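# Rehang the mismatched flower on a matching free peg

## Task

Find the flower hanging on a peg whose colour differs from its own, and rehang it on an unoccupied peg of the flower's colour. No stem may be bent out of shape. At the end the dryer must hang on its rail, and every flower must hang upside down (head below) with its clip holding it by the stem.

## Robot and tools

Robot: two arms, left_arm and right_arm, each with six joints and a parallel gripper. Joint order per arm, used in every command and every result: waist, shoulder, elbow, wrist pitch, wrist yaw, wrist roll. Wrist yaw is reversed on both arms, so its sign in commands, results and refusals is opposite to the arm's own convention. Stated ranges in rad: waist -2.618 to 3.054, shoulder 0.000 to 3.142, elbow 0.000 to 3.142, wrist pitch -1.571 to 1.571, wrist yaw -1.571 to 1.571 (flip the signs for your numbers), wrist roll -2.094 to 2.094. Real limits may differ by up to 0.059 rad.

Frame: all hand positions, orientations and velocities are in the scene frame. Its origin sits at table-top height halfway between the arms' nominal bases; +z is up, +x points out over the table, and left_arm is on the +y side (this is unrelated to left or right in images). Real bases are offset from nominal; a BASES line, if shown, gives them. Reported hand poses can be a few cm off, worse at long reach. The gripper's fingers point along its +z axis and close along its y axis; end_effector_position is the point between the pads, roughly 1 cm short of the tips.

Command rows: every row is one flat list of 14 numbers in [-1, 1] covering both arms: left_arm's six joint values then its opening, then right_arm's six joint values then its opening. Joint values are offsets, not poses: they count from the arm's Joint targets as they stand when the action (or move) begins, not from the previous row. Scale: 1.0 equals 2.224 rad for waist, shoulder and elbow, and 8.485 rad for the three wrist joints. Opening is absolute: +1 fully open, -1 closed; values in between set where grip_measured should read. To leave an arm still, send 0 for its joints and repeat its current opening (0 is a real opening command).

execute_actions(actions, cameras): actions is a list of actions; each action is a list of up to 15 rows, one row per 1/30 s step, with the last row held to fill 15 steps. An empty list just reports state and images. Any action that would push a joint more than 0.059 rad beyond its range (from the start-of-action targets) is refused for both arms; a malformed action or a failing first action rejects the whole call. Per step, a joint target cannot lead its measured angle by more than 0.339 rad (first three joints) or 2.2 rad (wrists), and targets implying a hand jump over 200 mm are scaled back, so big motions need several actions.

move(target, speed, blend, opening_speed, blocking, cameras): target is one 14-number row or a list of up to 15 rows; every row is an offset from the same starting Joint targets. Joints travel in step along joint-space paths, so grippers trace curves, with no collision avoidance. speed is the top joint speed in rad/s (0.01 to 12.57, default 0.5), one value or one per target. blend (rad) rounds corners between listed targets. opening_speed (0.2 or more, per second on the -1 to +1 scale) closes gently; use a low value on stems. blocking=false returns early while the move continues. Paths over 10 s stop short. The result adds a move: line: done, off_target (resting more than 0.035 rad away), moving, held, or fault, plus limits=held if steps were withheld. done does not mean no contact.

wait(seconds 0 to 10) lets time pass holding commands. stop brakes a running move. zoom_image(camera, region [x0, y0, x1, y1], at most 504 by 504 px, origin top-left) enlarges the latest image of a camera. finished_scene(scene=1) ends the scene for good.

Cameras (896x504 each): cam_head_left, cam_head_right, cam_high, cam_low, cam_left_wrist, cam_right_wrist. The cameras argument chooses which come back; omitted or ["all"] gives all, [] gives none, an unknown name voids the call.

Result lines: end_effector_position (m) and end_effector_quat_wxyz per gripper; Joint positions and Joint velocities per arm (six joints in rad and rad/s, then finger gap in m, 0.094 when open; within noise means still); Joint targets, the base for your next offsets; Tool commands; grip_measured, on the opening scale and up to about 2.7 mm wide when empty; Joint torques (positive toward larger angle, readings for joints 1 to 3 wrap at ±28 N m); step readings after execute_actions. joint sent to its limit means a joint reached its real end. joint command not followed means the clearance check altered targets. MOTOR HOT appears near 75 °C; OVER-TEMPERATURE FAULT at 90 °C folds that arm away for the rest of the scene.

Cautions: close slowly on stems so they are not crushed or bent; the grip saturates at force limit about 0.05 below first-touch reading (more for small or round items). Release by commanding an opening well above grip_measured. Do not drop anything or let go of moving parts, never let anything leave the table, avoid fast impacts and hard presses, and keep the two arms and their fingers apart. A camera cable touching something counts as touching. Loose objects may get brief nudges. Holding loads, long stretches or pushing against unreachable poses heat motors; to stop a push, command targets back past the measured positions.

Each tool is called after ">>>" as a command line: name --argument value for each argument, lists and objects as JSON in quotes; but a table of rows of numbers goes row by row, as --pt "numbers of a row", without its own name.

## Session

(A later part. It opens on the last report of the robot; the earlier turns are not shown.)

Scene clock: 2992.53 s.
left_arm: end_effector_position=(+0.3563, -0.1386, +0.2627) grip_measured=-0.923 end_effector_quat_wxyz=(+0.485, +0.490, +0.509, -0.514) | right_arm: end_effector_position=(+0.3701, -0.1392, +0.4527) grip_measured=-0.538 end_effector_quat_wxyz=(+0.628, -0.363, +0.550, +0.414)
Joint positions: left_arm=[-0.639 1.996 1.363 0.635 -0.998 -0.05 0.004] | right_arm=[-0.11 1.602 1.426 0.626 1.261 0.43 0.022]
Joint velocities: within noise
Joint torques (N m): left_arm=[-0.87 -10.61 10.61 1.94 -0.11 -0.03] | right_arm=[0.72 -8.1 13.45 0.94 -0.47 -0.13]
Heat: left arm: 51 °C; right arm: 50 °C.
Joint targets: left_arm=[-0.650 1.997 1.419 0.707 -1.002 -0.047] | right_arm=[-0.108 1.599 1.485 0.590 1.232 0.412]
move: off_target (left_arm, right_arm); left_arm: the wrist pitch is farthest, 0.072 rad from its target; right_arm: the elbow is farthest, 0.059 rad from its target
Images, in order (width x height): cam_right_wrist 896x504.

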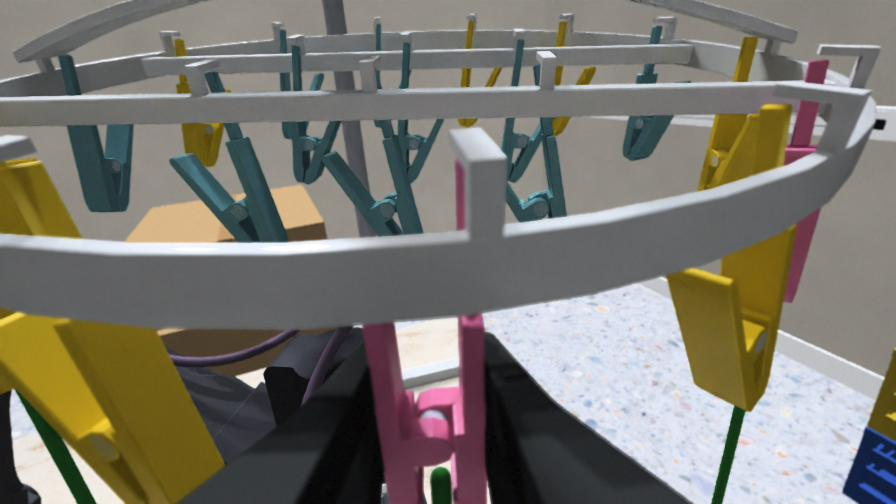

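>>> wait --seconds 0.1 --cameras '["cam_high", "cam_head_left"]'

>>> zoom_image --camera "cam_high" --region '[370, 180, 440, 250]'

>>> zoom_image --camera "cam_head_left" --region '[620, 130, 670, 180]'

Scene clock: 3009.30 s.
left_arm: end_effector_position=(+0.3531, -0.1413, +0.2627) grip_measured=-0.923 end_effector_quat_wxyz=(+0.484, +0.492, +0.508, -0.516) | right_arm: end_effector_position=(+0.3701, -0.1392, +0.4527) grip_measured=-0.538 end_effector_quat_wxyz=(+0.628, -0.363, +0.550, +0.414)
Joint positions: left_arm=[-0.647 1.996 1.363 0.635 -0.998 -0.05 0.004] | right_arm=[-0.11 1.602 1.426 0.626 1.261 0.43 0.022]
Joint velocities: within noise
Joint torques (N m): left_arm=[-0.72 -10.73 10.7 1.98 -0.11 0] | right_arm=[0.73 -8.12 13.45 0.94 -0.47 -0.13]
Heat: left arm: 51 °C; right arm: 50 °C.
Joint targets: left_arm=[-0.650 1.997 1.419 0.707 -1.002 -0.047] | right_arm=[-0.108 1.599 1.485 0.590 1.232 0.412]
Tool commands: left_gripper/opening=-0.93 right_gripper/opening=-0.63
wait: 0.10 s; at rest from the start
Images, in order (width x height): cam_head_left 896x504, cam_high 896x504.

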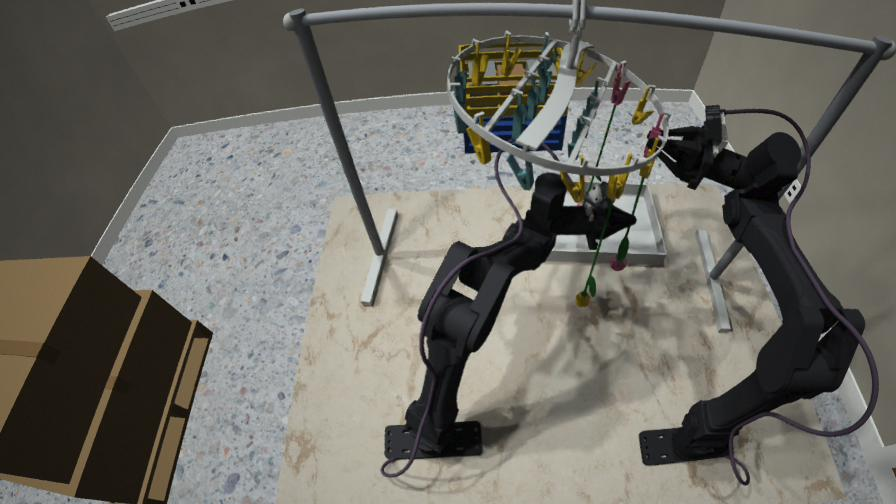

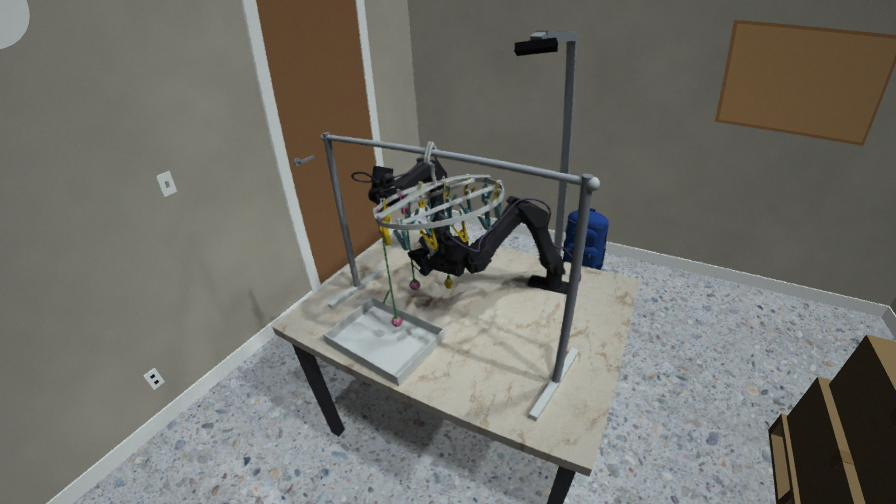

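Scaled by 7.200 from the camera's 896x504 image, which has a finer 1280x720 frame.

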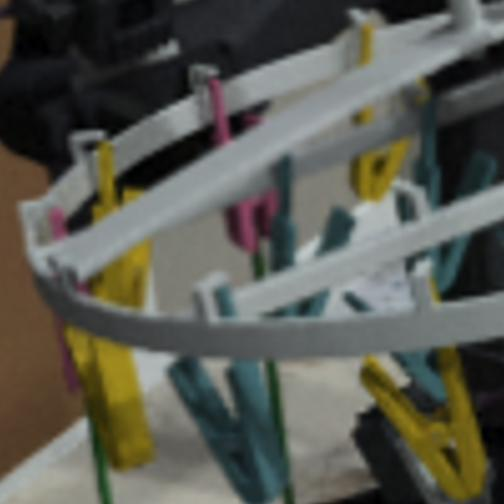

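Scaled by 10.080 from the camera's 896x504 image, which has a finer 1280x720 frame.

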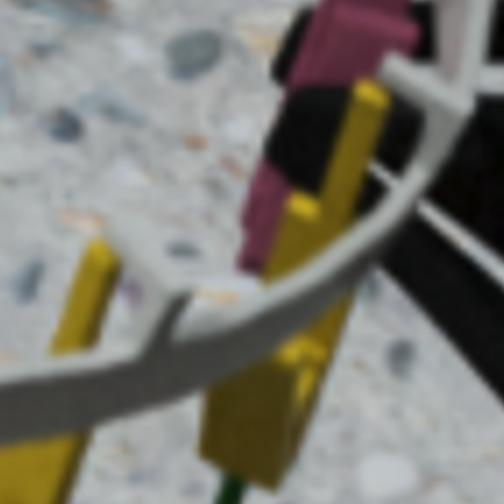

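>>> move --pt "0.0090 0 0 0 -0.0008 0 -0.93 0 0 0 0 0 0 -0.63" --pt "0.00405 0 0 0 -0.0008 0 -0.93 0 0 0 0 0 0 -0.63" --speed 0.1 --cameras '["cam_right_wrist", "cam_head_left"]'

>>> zoom_image --camera "cam_right_wrist" --region '[400, 434, 470, 504]'

Scene clock: 3023.00 s.
left_arm: end_effector_position=(+0.3541, -0.1402, +0.2627) grip_measured=-0.923 end_effector_quat_wxyz=(+0.484, +0.492, +0.508, -0.516) | right_arm: end_effector_position=(+0.3701, -0.1392, +0.4527) grip_measured=-0.538 end_effector_quat_wxyz=(+0.628, -0.363, +0.550, +0.414)
Joint positions: left_arm=[-0.644 1.996 1.363 0.635 -0.999 -0.05 0.004] | right_arm=[-0.11 1.602 1.426 0.626 1.261 0.43 0.022]
Joint velocities: within noise
Joint torques (N m): left_arm=[-0.08 -10.65 10.59 1.94 -0.06 -0.05] | right_arm=[0.72 -8.1 13.45 0.94 -0.48 -0.13]
Heat: left arm: 51 °C; right arm: 50 °C.
Joint targets: left_arm=[-0.641 1.997 1.419 0.707 -1.009 -0.047] | right_arm=[-0.108 1.599 1.485 0.590 1.232 0.412]
move: off_target (left_arm, right_arm); left_arm: the wrist pitch is farthest, 0.072 rad from its target; right_arm: the elbow is farthest, 0.059 rad from its target
Images, in order (width x height): cam_head_left 896x504, cam_right_wrist 896x504.

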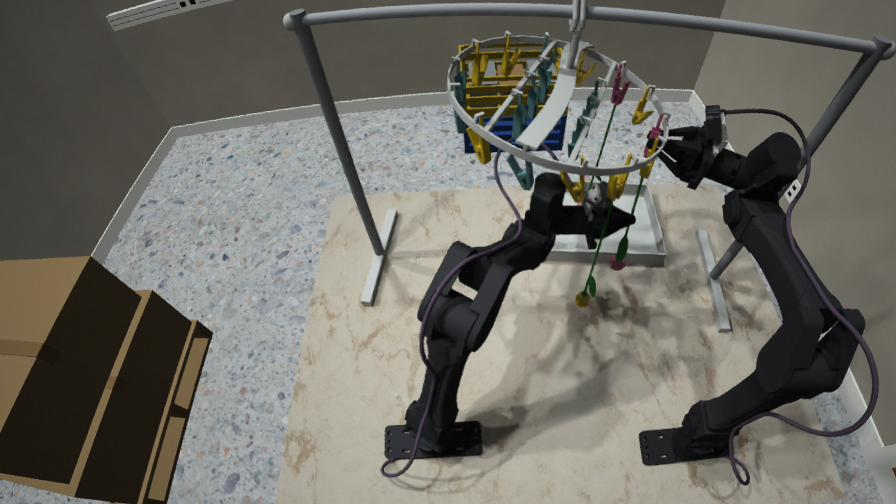

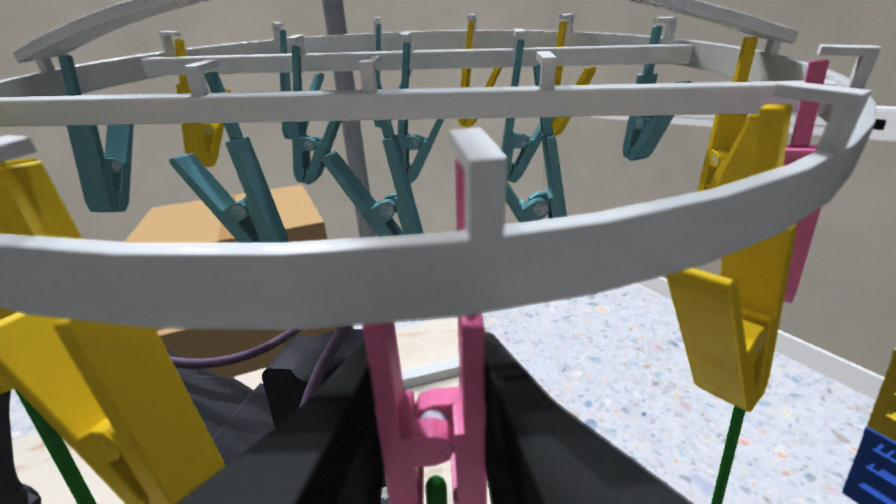

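Scaled by 7.200 from the camera's 896x504 image, which has a finer 1280x720 frame.

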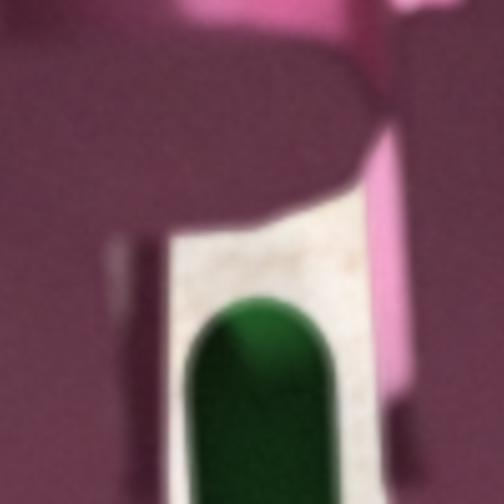

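>>> move --target '[0.0002, 0, 0, 0, 0, 0, -0.93, 0, 0, 0, 0, 0, 0, -0.47]' --speed 0.1 --opening_speed 0.2 --cameras '["cam_right_wrist", "cam_head_left"]'

>>> zoom_image --camera "cam_right_wrist" --region '[400, 434, 470, 504]'

>>> zoom_image --camera "cam_head_left" --region '[620, 130, 670, 180]'

Scene clock: 3031.37 s.
left_arm: end_effector_position=(+0.3548, -0.1397, +0.2627) grip_measured=-0.923 end_effector_quat_wxyz=(+0.484, +0.491, +0.508, -0.516) | right_arm: end_effector_position=(+0.3699, -0.1386, +0.4527) grip_measured=-0.469 end_effector_quat_wxyz=(+0.628, -0.364, +0.549, +0.415)
Joint positions: left_arm=[-0.642 1.996 1.363 0.635 -0.999 -0.05 0.004] | right_arm=[-0.109 1.602 1.426 0.626 1.261 0.43 0.025]
Joint velocities: within noise
Joint torques (N m): left_arm=[-0.29 -10.66 10.59 1.98 -0.11 0] | right_arm=[0.73 -8.12 13.44 0.94 -0.47 -0.13]
Heat: left arm: 51 °C; right arm: 50 °C.
Joint targets: left_arm=[-0.641 1.997 1.419 0.707 -1.009 -0.047] | right_arm=[-0.108 1.599 1.485 0.590 1.232 0.412]
move: off_target (left_arm, right_arm); left_arm: the wrist pitch is farthest, 0.072 rad from its target; right_arm: the elbow is farthest, 0.059 rad from its target
Images, in order (width x height): cam_head_left 896x504, cam_right_wrist 896x504.

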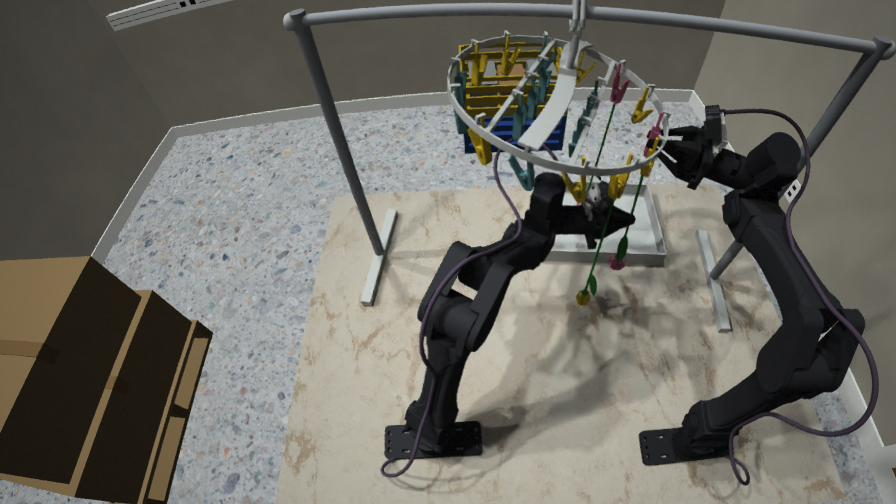

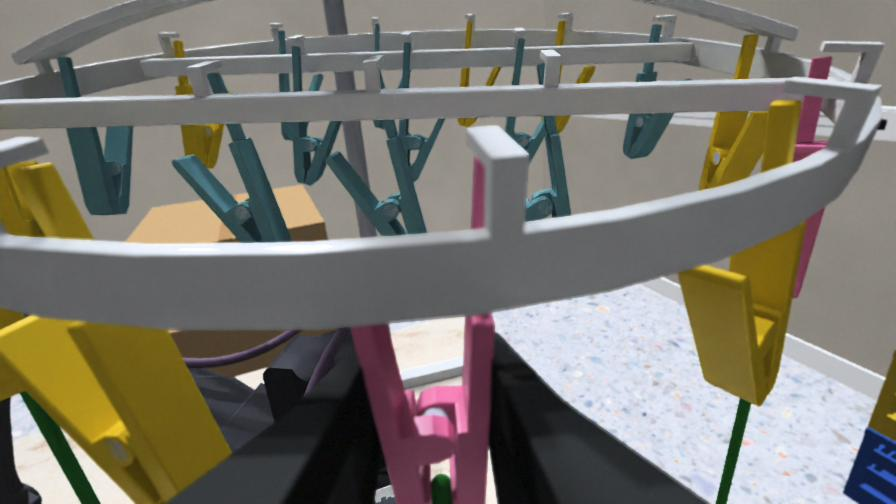

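Scaled by 7.200 from the camera's 896x504 image, which has a finer 1280x720 frame.

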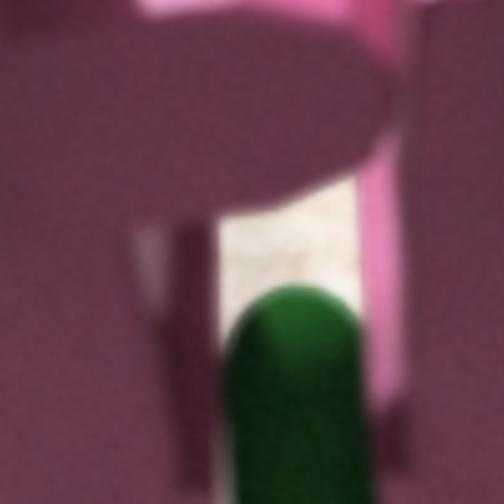

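Scaled by 10.080 from the camera's 896x504 image, which has a finer 1280x720 frame.

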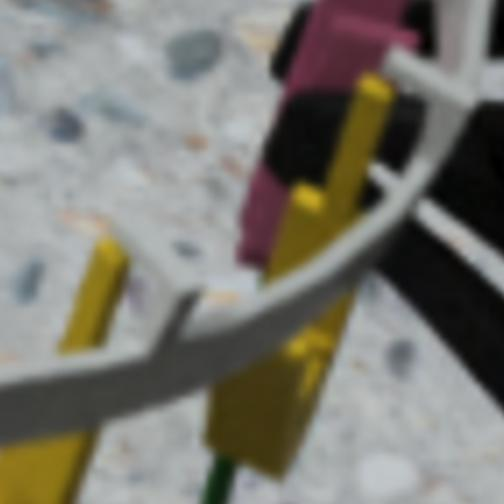

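>>> zoom_image --camera "cam_head_left" --region '[610, 160, 660, 230]'

Scaled by 7.200 from the camera's 896x504 image, which has a finer 1280x720 frame.

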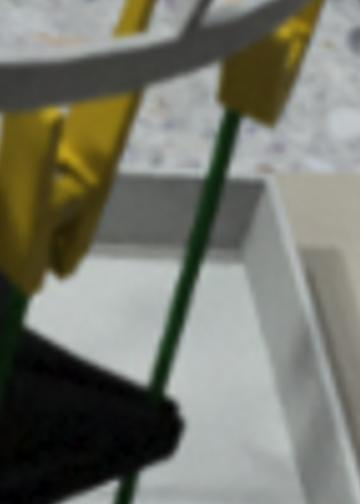

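>>> move --target '[0, 0, 0, 0, 0, 0, -0.93, 0, 0, 0, 0, 0, 0, -0.38]' --speed 0.1 --opening_speed 0.2 --cameras '["cam_right_wrist", "cam_head_left", "cam_low"]'

>>> zoom_image --camera "cam_right_wrist" --region '[370, 400, 500, 504]'

>>> zoom_image --camera "cam_head_left" --region '[620, 130, 670, 180]'

>>> zoom_image --camera "cam_low" --region '[485, 100, 545, 160]'

Scene clock: 3083.17 s.
left_arm: end_effector_position=(+0.3553, -0.1397, +0.2627) grip_measured=-0.923 end_effector_quat_wxyz=(+0.485, +0.490, +0.509, -0.515) | right_arm: end_effector_position=(+0.3699, -0.1386, +0.4527) grip_measured=-0.382 end_effector_quat_wxyz=(+0.628, -0.364, +0.549, +0.415)
Joint positions: left_arm=[-0.642 1.996 1.363 0.635 -0.996 -0.05 0.004] | right_arm=[-0.109 1.602 1.426 0.626 1.261 0.43 0.029]
Joint velocities: within noise
Joint torques (N m): left_arm=[-0.09 -10.48 10.76 1.93 -0.07 -0.01] | right_arm=[0.72 -8.12 13.45 0.94 -0.47 -0.13]
Heat: left arm: 52 °C; right arm: 51 °C.
Joint targets: left_arm=[-0.641 1.997 1.419 0.707 -1.009 -0.047] | right_arm=[-0.108 1.599 1.485 0.590 1.232 0.412]
move: off_target (left_arm, right_arm); left_arm: the wrist pitch is farthest, 0.072 rad from its target; right_arm: the elbow is farthest, 0.059 rad from its target
Images, in order (width x height): cam_head_left 896x504, cam_low 896x504, cam_right_wrist 896x504.

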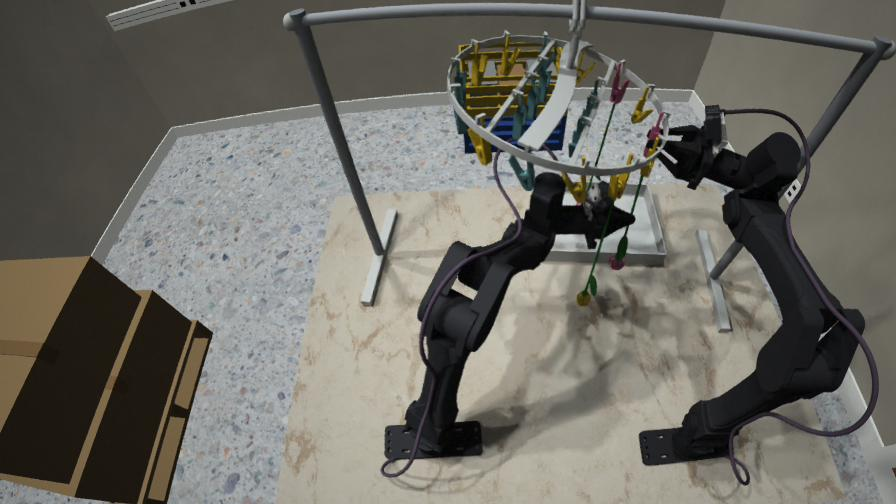

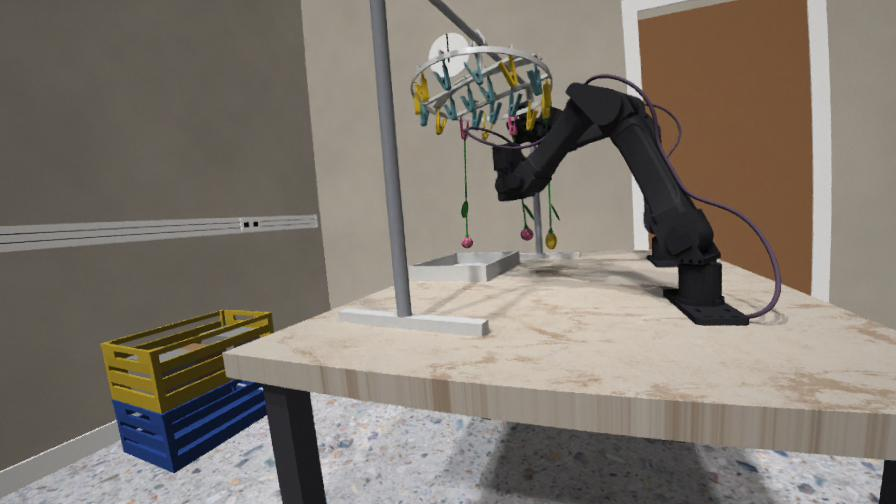

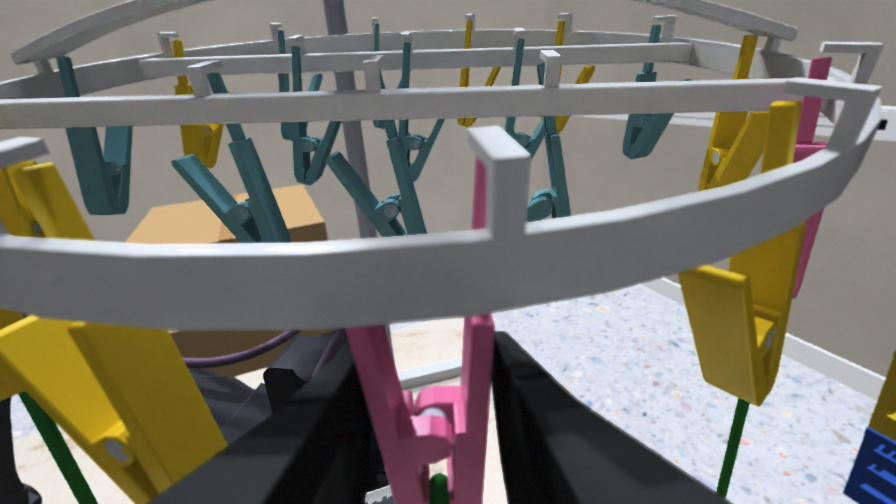

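Scaled by 3.877 from the camera's 896x504 image, which has a finer 1280x720 frame.

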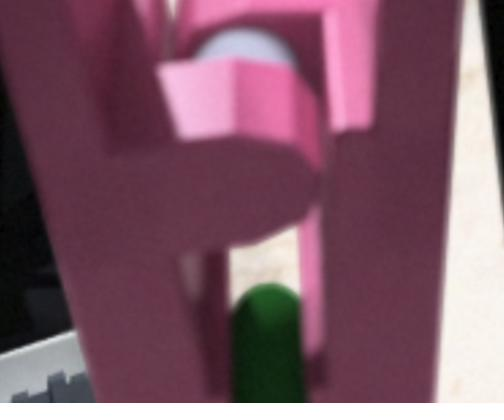

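Scaled by 10.080 from the camera's 896x504 image, which has a finer 1280x720 frame.

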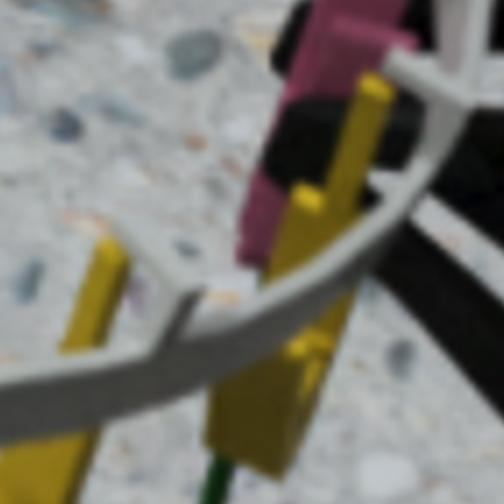

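Scaled by 8.400 from the camera's 896x504 image, which has a finer 1280x720 frame.

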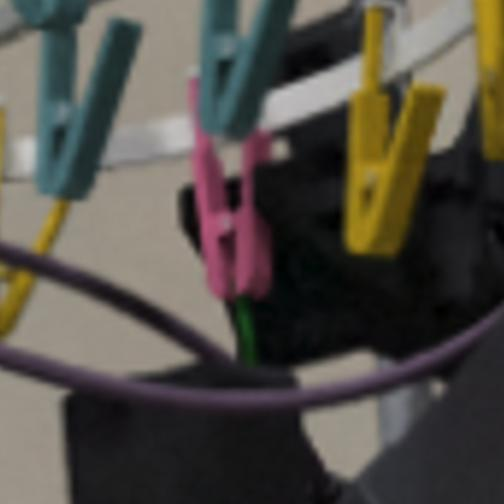

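>>> move --target '[0, 0, 0, 0, 0, 0, -0.93, 0, 0, 0, 0, 0, 0, -0.2]' --speed 0.1 --opening_speed 0.25 --cameras '["cam_right_wrist", "cam_head_left", "cam_low"]'

>>> zoom_image --camera "cam_right_wrist" --region '[370, 400, 500, 504]'

>>> zoom_image --camera "cam_low" --region '[485, 100, 545, 160]'

Scene clock: 3089.63 s.
left_arm: end_effector_position=(+0.3551, -0.1397, +0.2627) grip_measured=-0.923 end_effector_quat_wxyz=(+0.485, +0.491, +0.509, -0.515) | right_arm: end_effector_position=(+0.3699, -0.1386, +0.4527) grip_measured=-0.202 end_effector_quat_wxyz=(+0.628, -0.364, +0.549, +0.415)
Joint positions: left_arm=[-0.642 1.996 1.363 0.635 -0.998 -0.05 0.004] | right_arm=[-0.109 1.602 1.426 0.626 1.261 0.43 0.037]
Joint velocities: within noise
Joint torques (N m): left_arm=[-0.21 -10.58 10.45 1.98 -0.11 -0.02] | right_arm=[0.73 -8.12 13.45 0.94 -0.47 -0.13]
Heat: left arm: 52 °C; right arm: 51 °C.
Joint targets: left_arm=[-0.641 1.997 1.419 0.707 -1.009 -0.047] | right_arm=[-0.108 1.599 1.485 0.590 1.232 0.412]
move: off_target (left_arm, right_arm); left_arm: the wrist pitch is farthest, 0.072 rad from its target; right_arm: the elbow is farthest, 0.059 rad from its target
Images, in order (width x height): cam_head_left 896x504, cam_low 896x504, cam_right_wrist 896x504.

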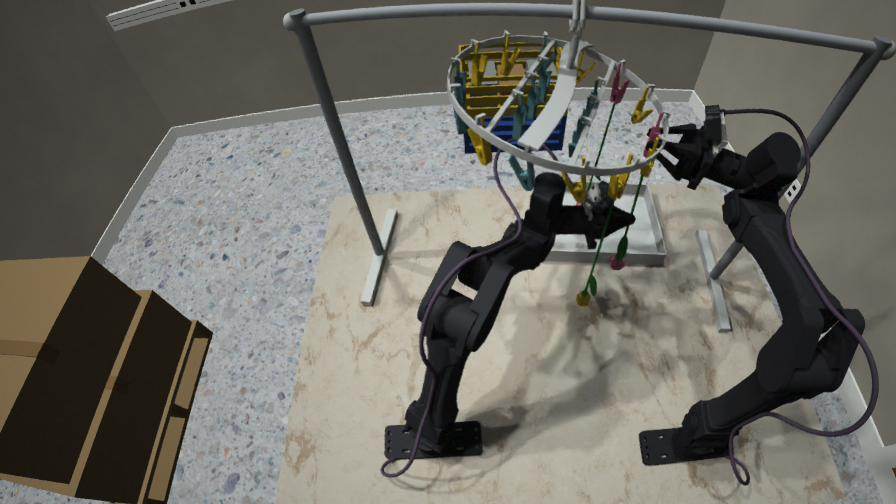

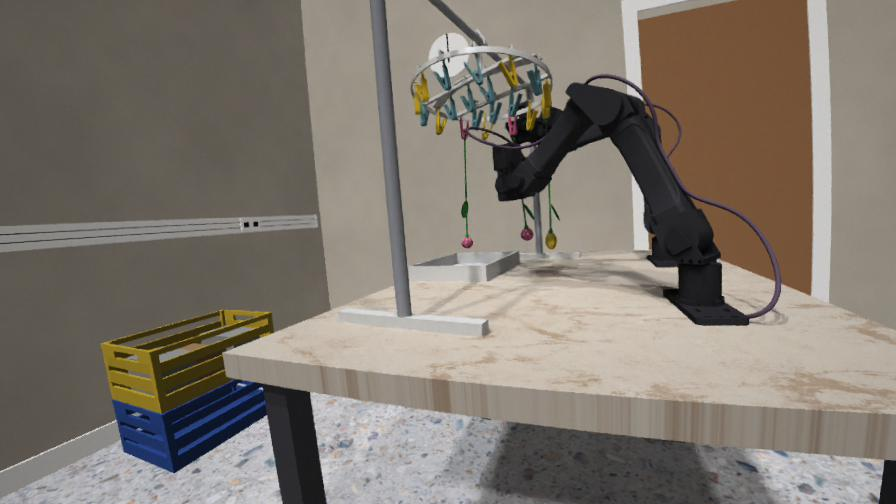

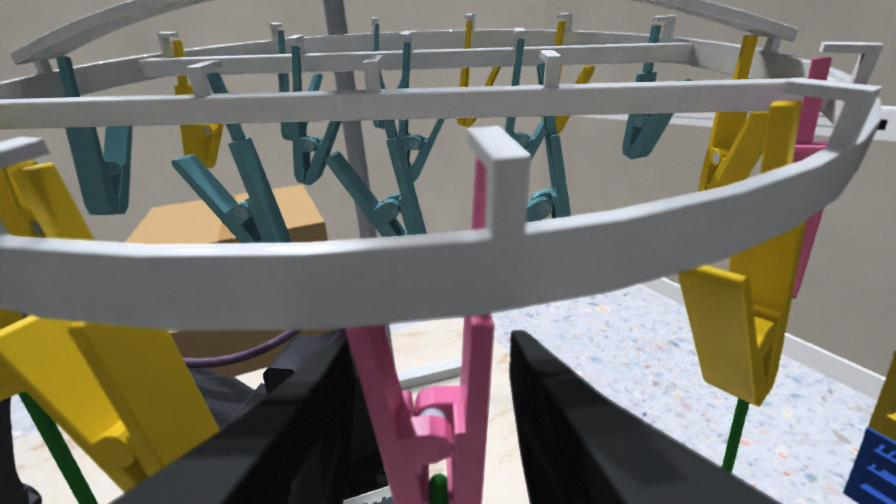

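Scaled by 3.877 from the camera's 896x504 image, which has a finer 1280x720 frame.

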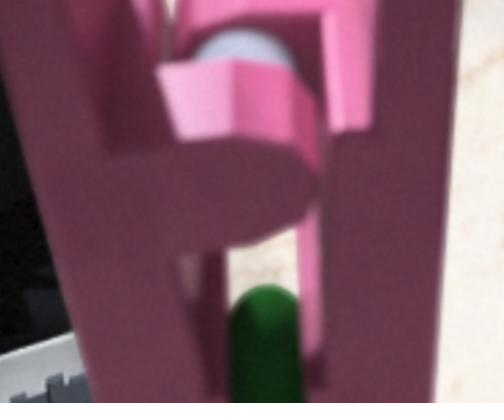

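Scaled by 8.400 from the camera's 896x504 image, which has a finer 1280x720 frame.

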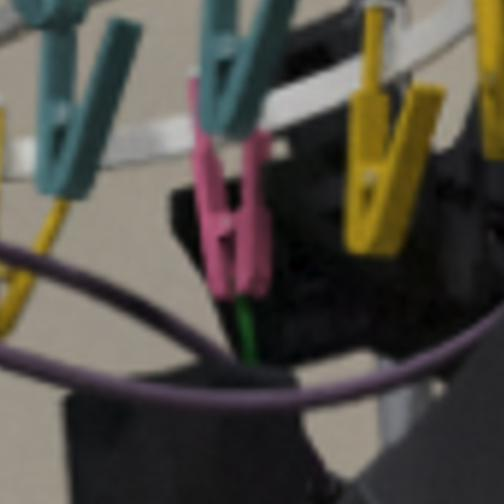

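>>> move --target '[0, 0, 0, 0, 0, 0, -0.93, 0, 0, 0, 0, 0, 0, 0.02]' --speed 0.1 --opening_speed 0.4 --cameras '["cam_right_wrist", "cam_head_left"]'

>>> zoom_image --camera "cam_head_left" --region '[610, 90, 720, 190]'

Scene clock: 3174.37 s.
left_arm: end_effector_position=(+0.3551, -0.1397, +0.2627) grip_measured=-0.923 end_effector_quat_wxyz=(+0.485, +0.491, +0.509, -0.515) | right_arm: end_effector_position=(+0.3699, -0.1386, +0.4527) grip_measured=+0.018 end_effector_quat_wxyz=(+0.628, -0.364, +0.549, +0.415)
Joint positions: left_arm=[-0.642 1.996 1.363 0.635 -0.998 -0.05 0.004] | right_arm=[-0.109 1.602 1.426 0.626 1.261 0.43 0.048]
Joint velocities: within noise
Joint torques (N m): left_arm=[-0.12 -10.58 10.7 1.94 -0.11 0.01] | right_arm=[0.72 -8.12 13.45 0.94 -0.47 -0.13]
Heat: left arm: 52 °C; right arm: 51 °C.
Joint targets: left_arm=[-0.641 1.997 1.419 0.707 -1.009 -0.047] | right_arm=[-0.108 1.599 1.485 0.590 1.232 0.412]
move: off_target (left_arm, right_arm); left_arm: the wrist pitch is farthest, 0.072 rad from its target; right_arm: the elbow is farthest, 0.059 rad from its target
Images, in order (width x height): cam_head_left 896x504, cam_right_wrist 896x504.

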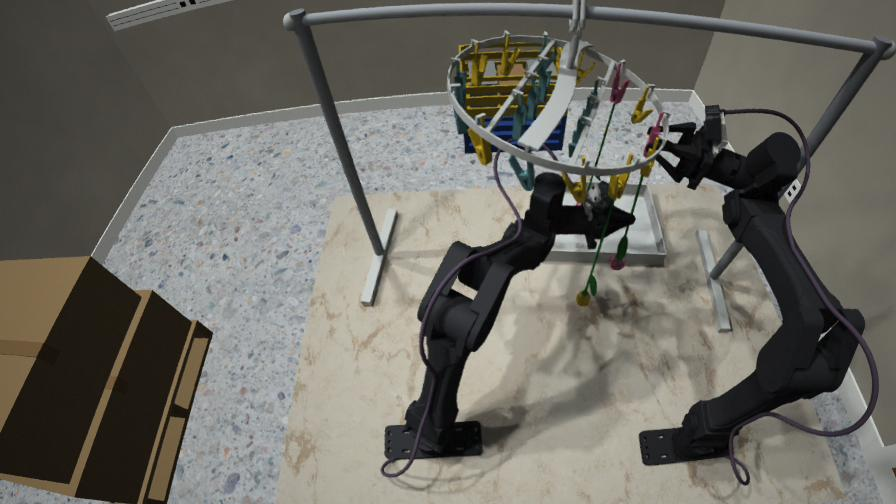

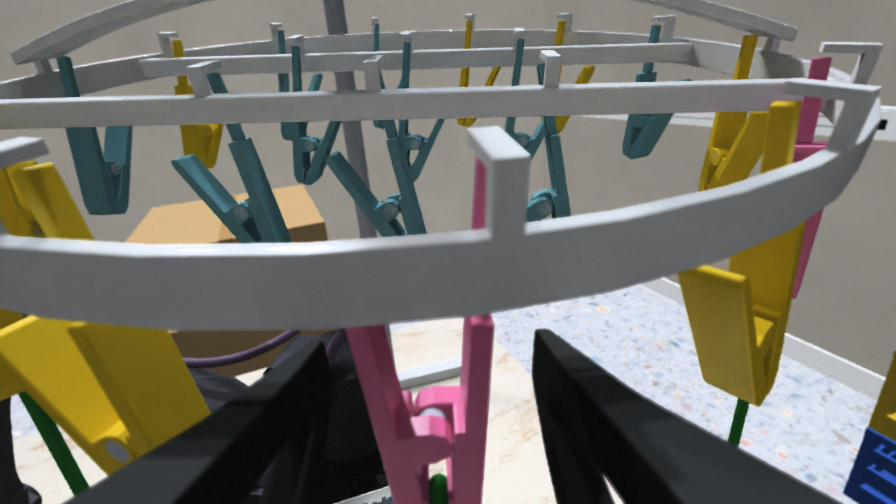

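Scaled by 4.582 from the camera's 896x504 image, which has a finer 1280x720 frame.

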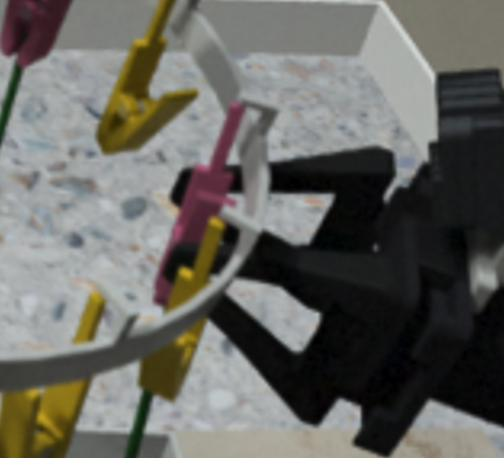

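>>> zoom_image --camera "cam_head_left" --region '[635, 125, 675, 175]'

Scaled by 10.080 from the camera's 896x504 image, which has a finer 1280x720 frame.

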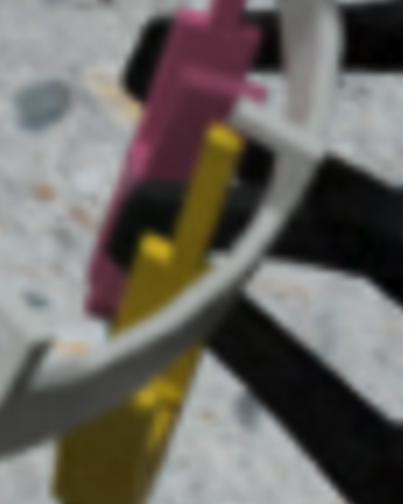

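>>> move --target '[0, 0, 0, 0, 0, 0, -0.93, -0.0247, -0.009, -0.003, 0, 0.0083, 0, 0.02]' --speed 0.15 --cameras '["cam_right_wrist", "cam_head_left"]'

Scene clock: 3185.97 s.
left_arm: end_effector_position=(+0.3551, -0.1397, +0.2627) grip_measured=-0.923 end_effector_quat_wxyz=(+0.485, +0.491, +0.509, -0.515) | right_arm: end_effector_position=(+0.3709, -0.1581, +0.4501) grip_measured=+0.018 end_effector_quat_wxyz=(+0.629, -0.362, +0.557, +0.404)
Joint positions: left_arm=[-0.642 1.996 1.363 0.635 -0.998 -0.05 0.004] | right_arm=[-0.163 1.602 1.426 0.626 1.297 0.43 0.048]
Joint velocities: within noise
Joint torques (N m): left_arm=[-0.2 -10.36 10.56 1.93 -0.12 -0.02] | right_arm=[-0.36 -9.98 12.77 0.92 -0.13 -0.13]
Heat: left arm: 52 °C; right arm: 51 °C.
Joint targets: left_arm=[-0.641 1.997 1.419 0.707 -1.009 -0.047] | right_arm=[-0.163 1.579 1.478 0.590 1.302 0.412]
move: off_target (left_arm, right_arm); left_arm: the wrist pitch is farthest, 0.072 rad from its target; right_arm: the elbow is farthest, 0.053 rad from its target
Images, in order (width x height): cam_head_left 896x504, cam_right_wrist 896x504.

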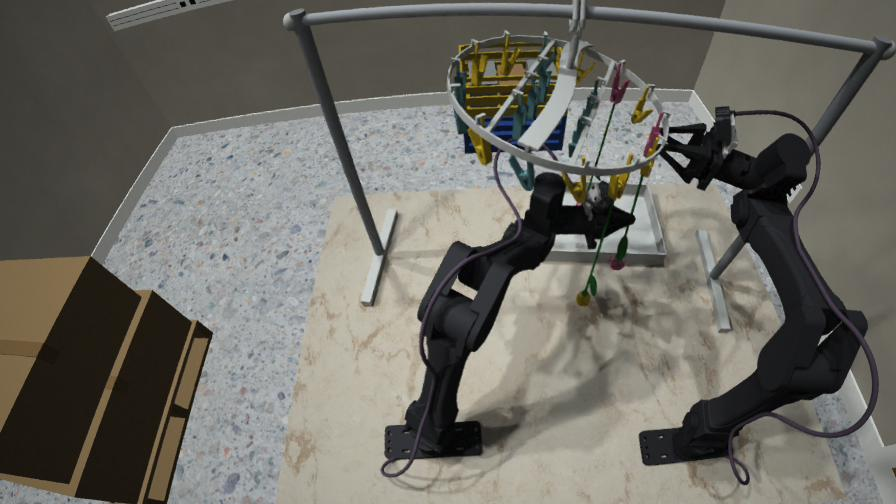

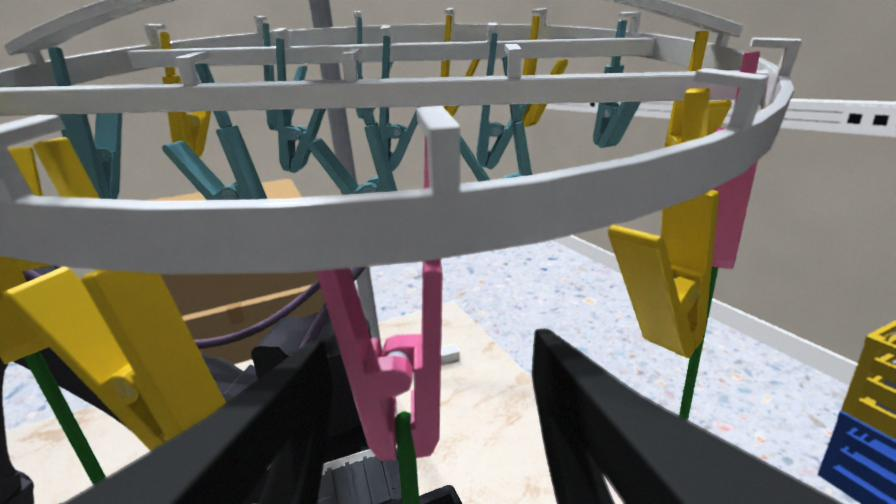

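>>> zoom_image --camera "cam_right_wrist" --region '[350, 370, 470, 490]'

Scaled by 4.200 from the camera's 896x504 image, which has a finer 1280x720 frame.

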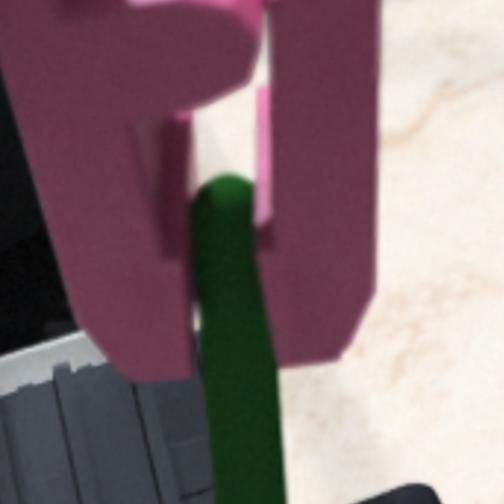

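>>> move --target '[0, 0, 0, 0, 0, 0, -0.93, -0.054, -0.018, -0.009, 0, 0.0094, 0, 0.02]' --speed 0.3 --cameras '["cam_right_wrist", "cam_head_left", "cam_low"]'

>>> zoom_image --camera "cam_right_wrist" --region '[300, 280, 450, 430]'

Scene clock: 3206.67 s.
left_arm: end_effector_position=(+0.3551, -0.1397, +0.2627) grip_measured=-0.923 end_effector_quat_wxyz=(+0.485, +0.491, +0.509, -0.515) | right_arm: end_effector_position=(+0.3593, -0.1963, +0.4547) grip_measured=+0.018 end_effector_quat_wxyz=(+0.636, -0.367, +0.567, +0.375)
Joint positions: left_arm=[-0.642 1.996 1.363 0.635 -0.998 -0.05 0.004] | right_arm=[-0.278 1.571 1.426 0.624 1.376 0.43 0.048]
Joint velocities: within noise
Joint torques (N m): left_arm=[-0.14 -10.8 10.74 1.97 -0.08 -0.02] | right_arm=[-0.2 -10.61 10.66 0.87 -0.14 -0.13]
Heat: left arm: 52 °C; right arm: 50 °C.
Joint targets: left_arm=[-0.641 1.997 1.419 0.707 -1.009 -0.047] | right_arm=[-0.283 1.539 1.458 0.590 1.382 0.412]
move: off_target (left_arm); left_arm: the wrist pitch is farthest, 0.072 rad from its target
Images, in order (width x height): cam_head_left 896x504, cam_low 896x504, cam_right_wrist 896x504.

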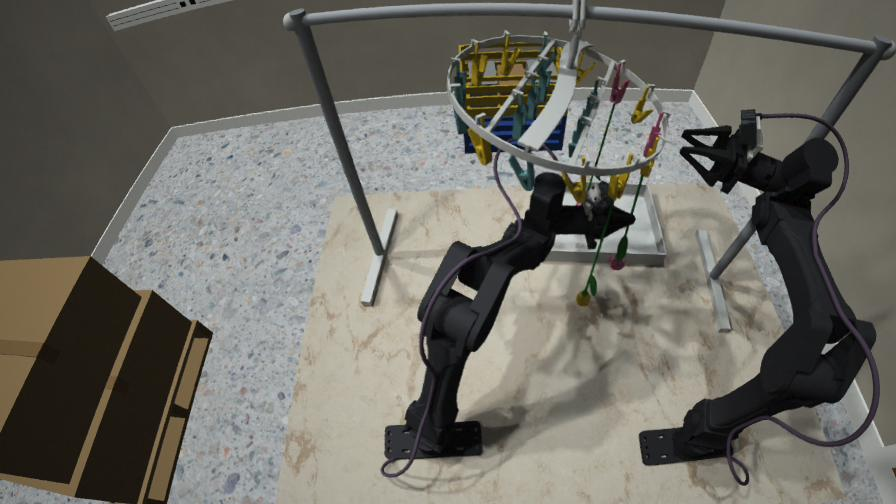

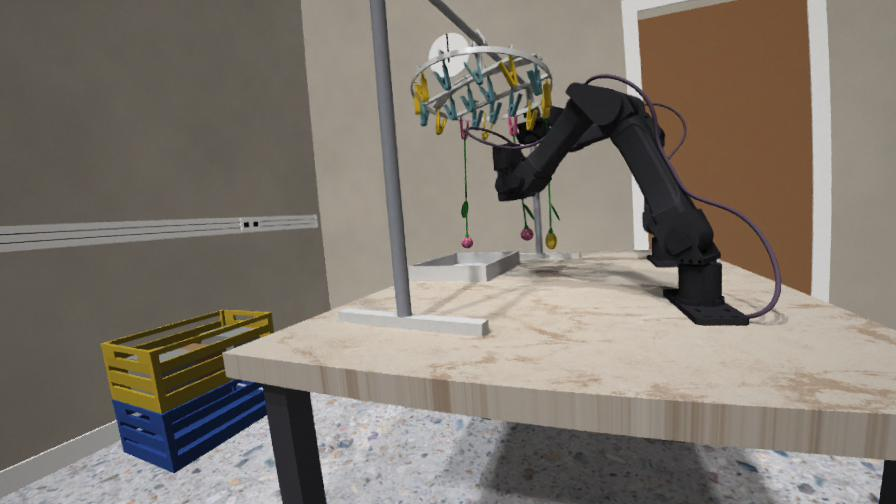

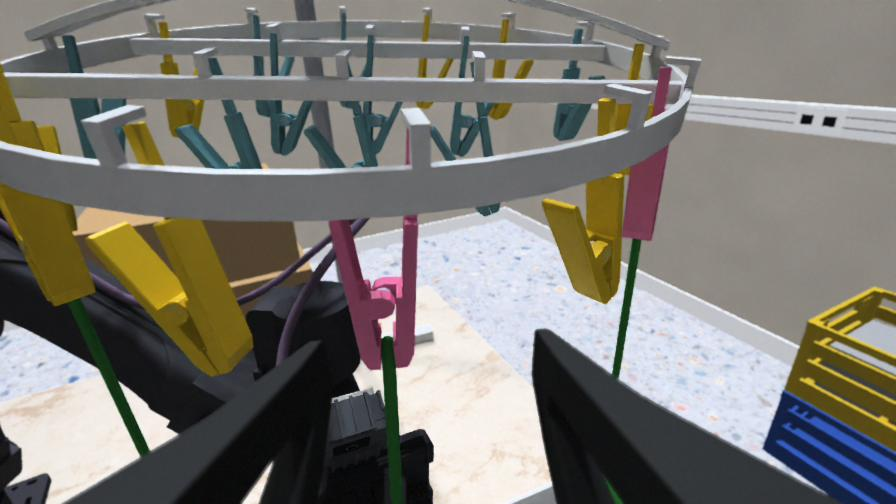

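Scaled by 3.360 from the camera's 896x504 image, which has a finer 1280x720 frame.

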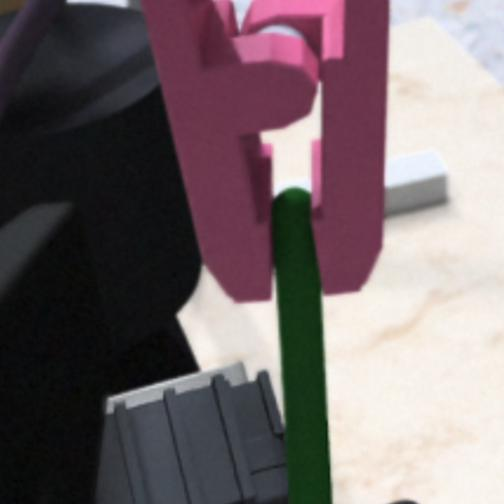

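>>> zoom_image --camera "cam_right_wrist" --region '[355, 300, 425, 370]'

>>> zoom_image --camera "cam_head_left" --region '[635, 105, 675, 185]'

>>> zoom_image --camera "cam_low" --region '[485, 100, 545, 160]'

Scaled by 7.200 from the camera's 896x504 image, which has a finer 1280x720 frame.

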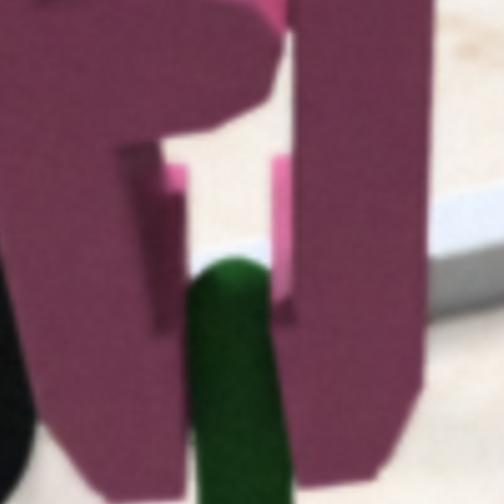

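Scaled by 6.300 from the camera's 896x504 image, which has a finer 1280x720 frame.

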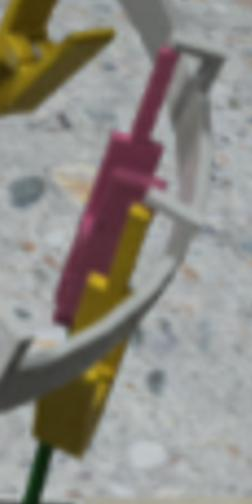

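Scaled by 8.400 from the camera's 896x504 image, which has a finer 1280x720 frame.

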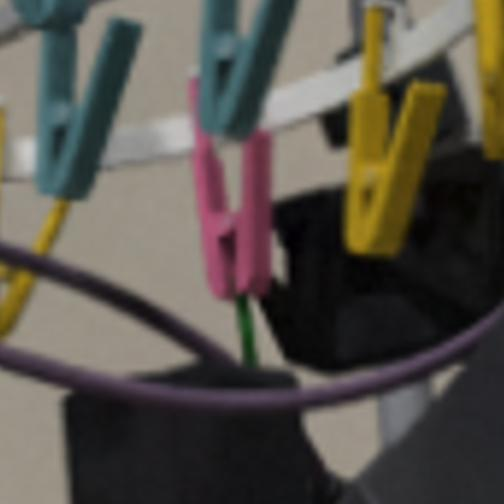

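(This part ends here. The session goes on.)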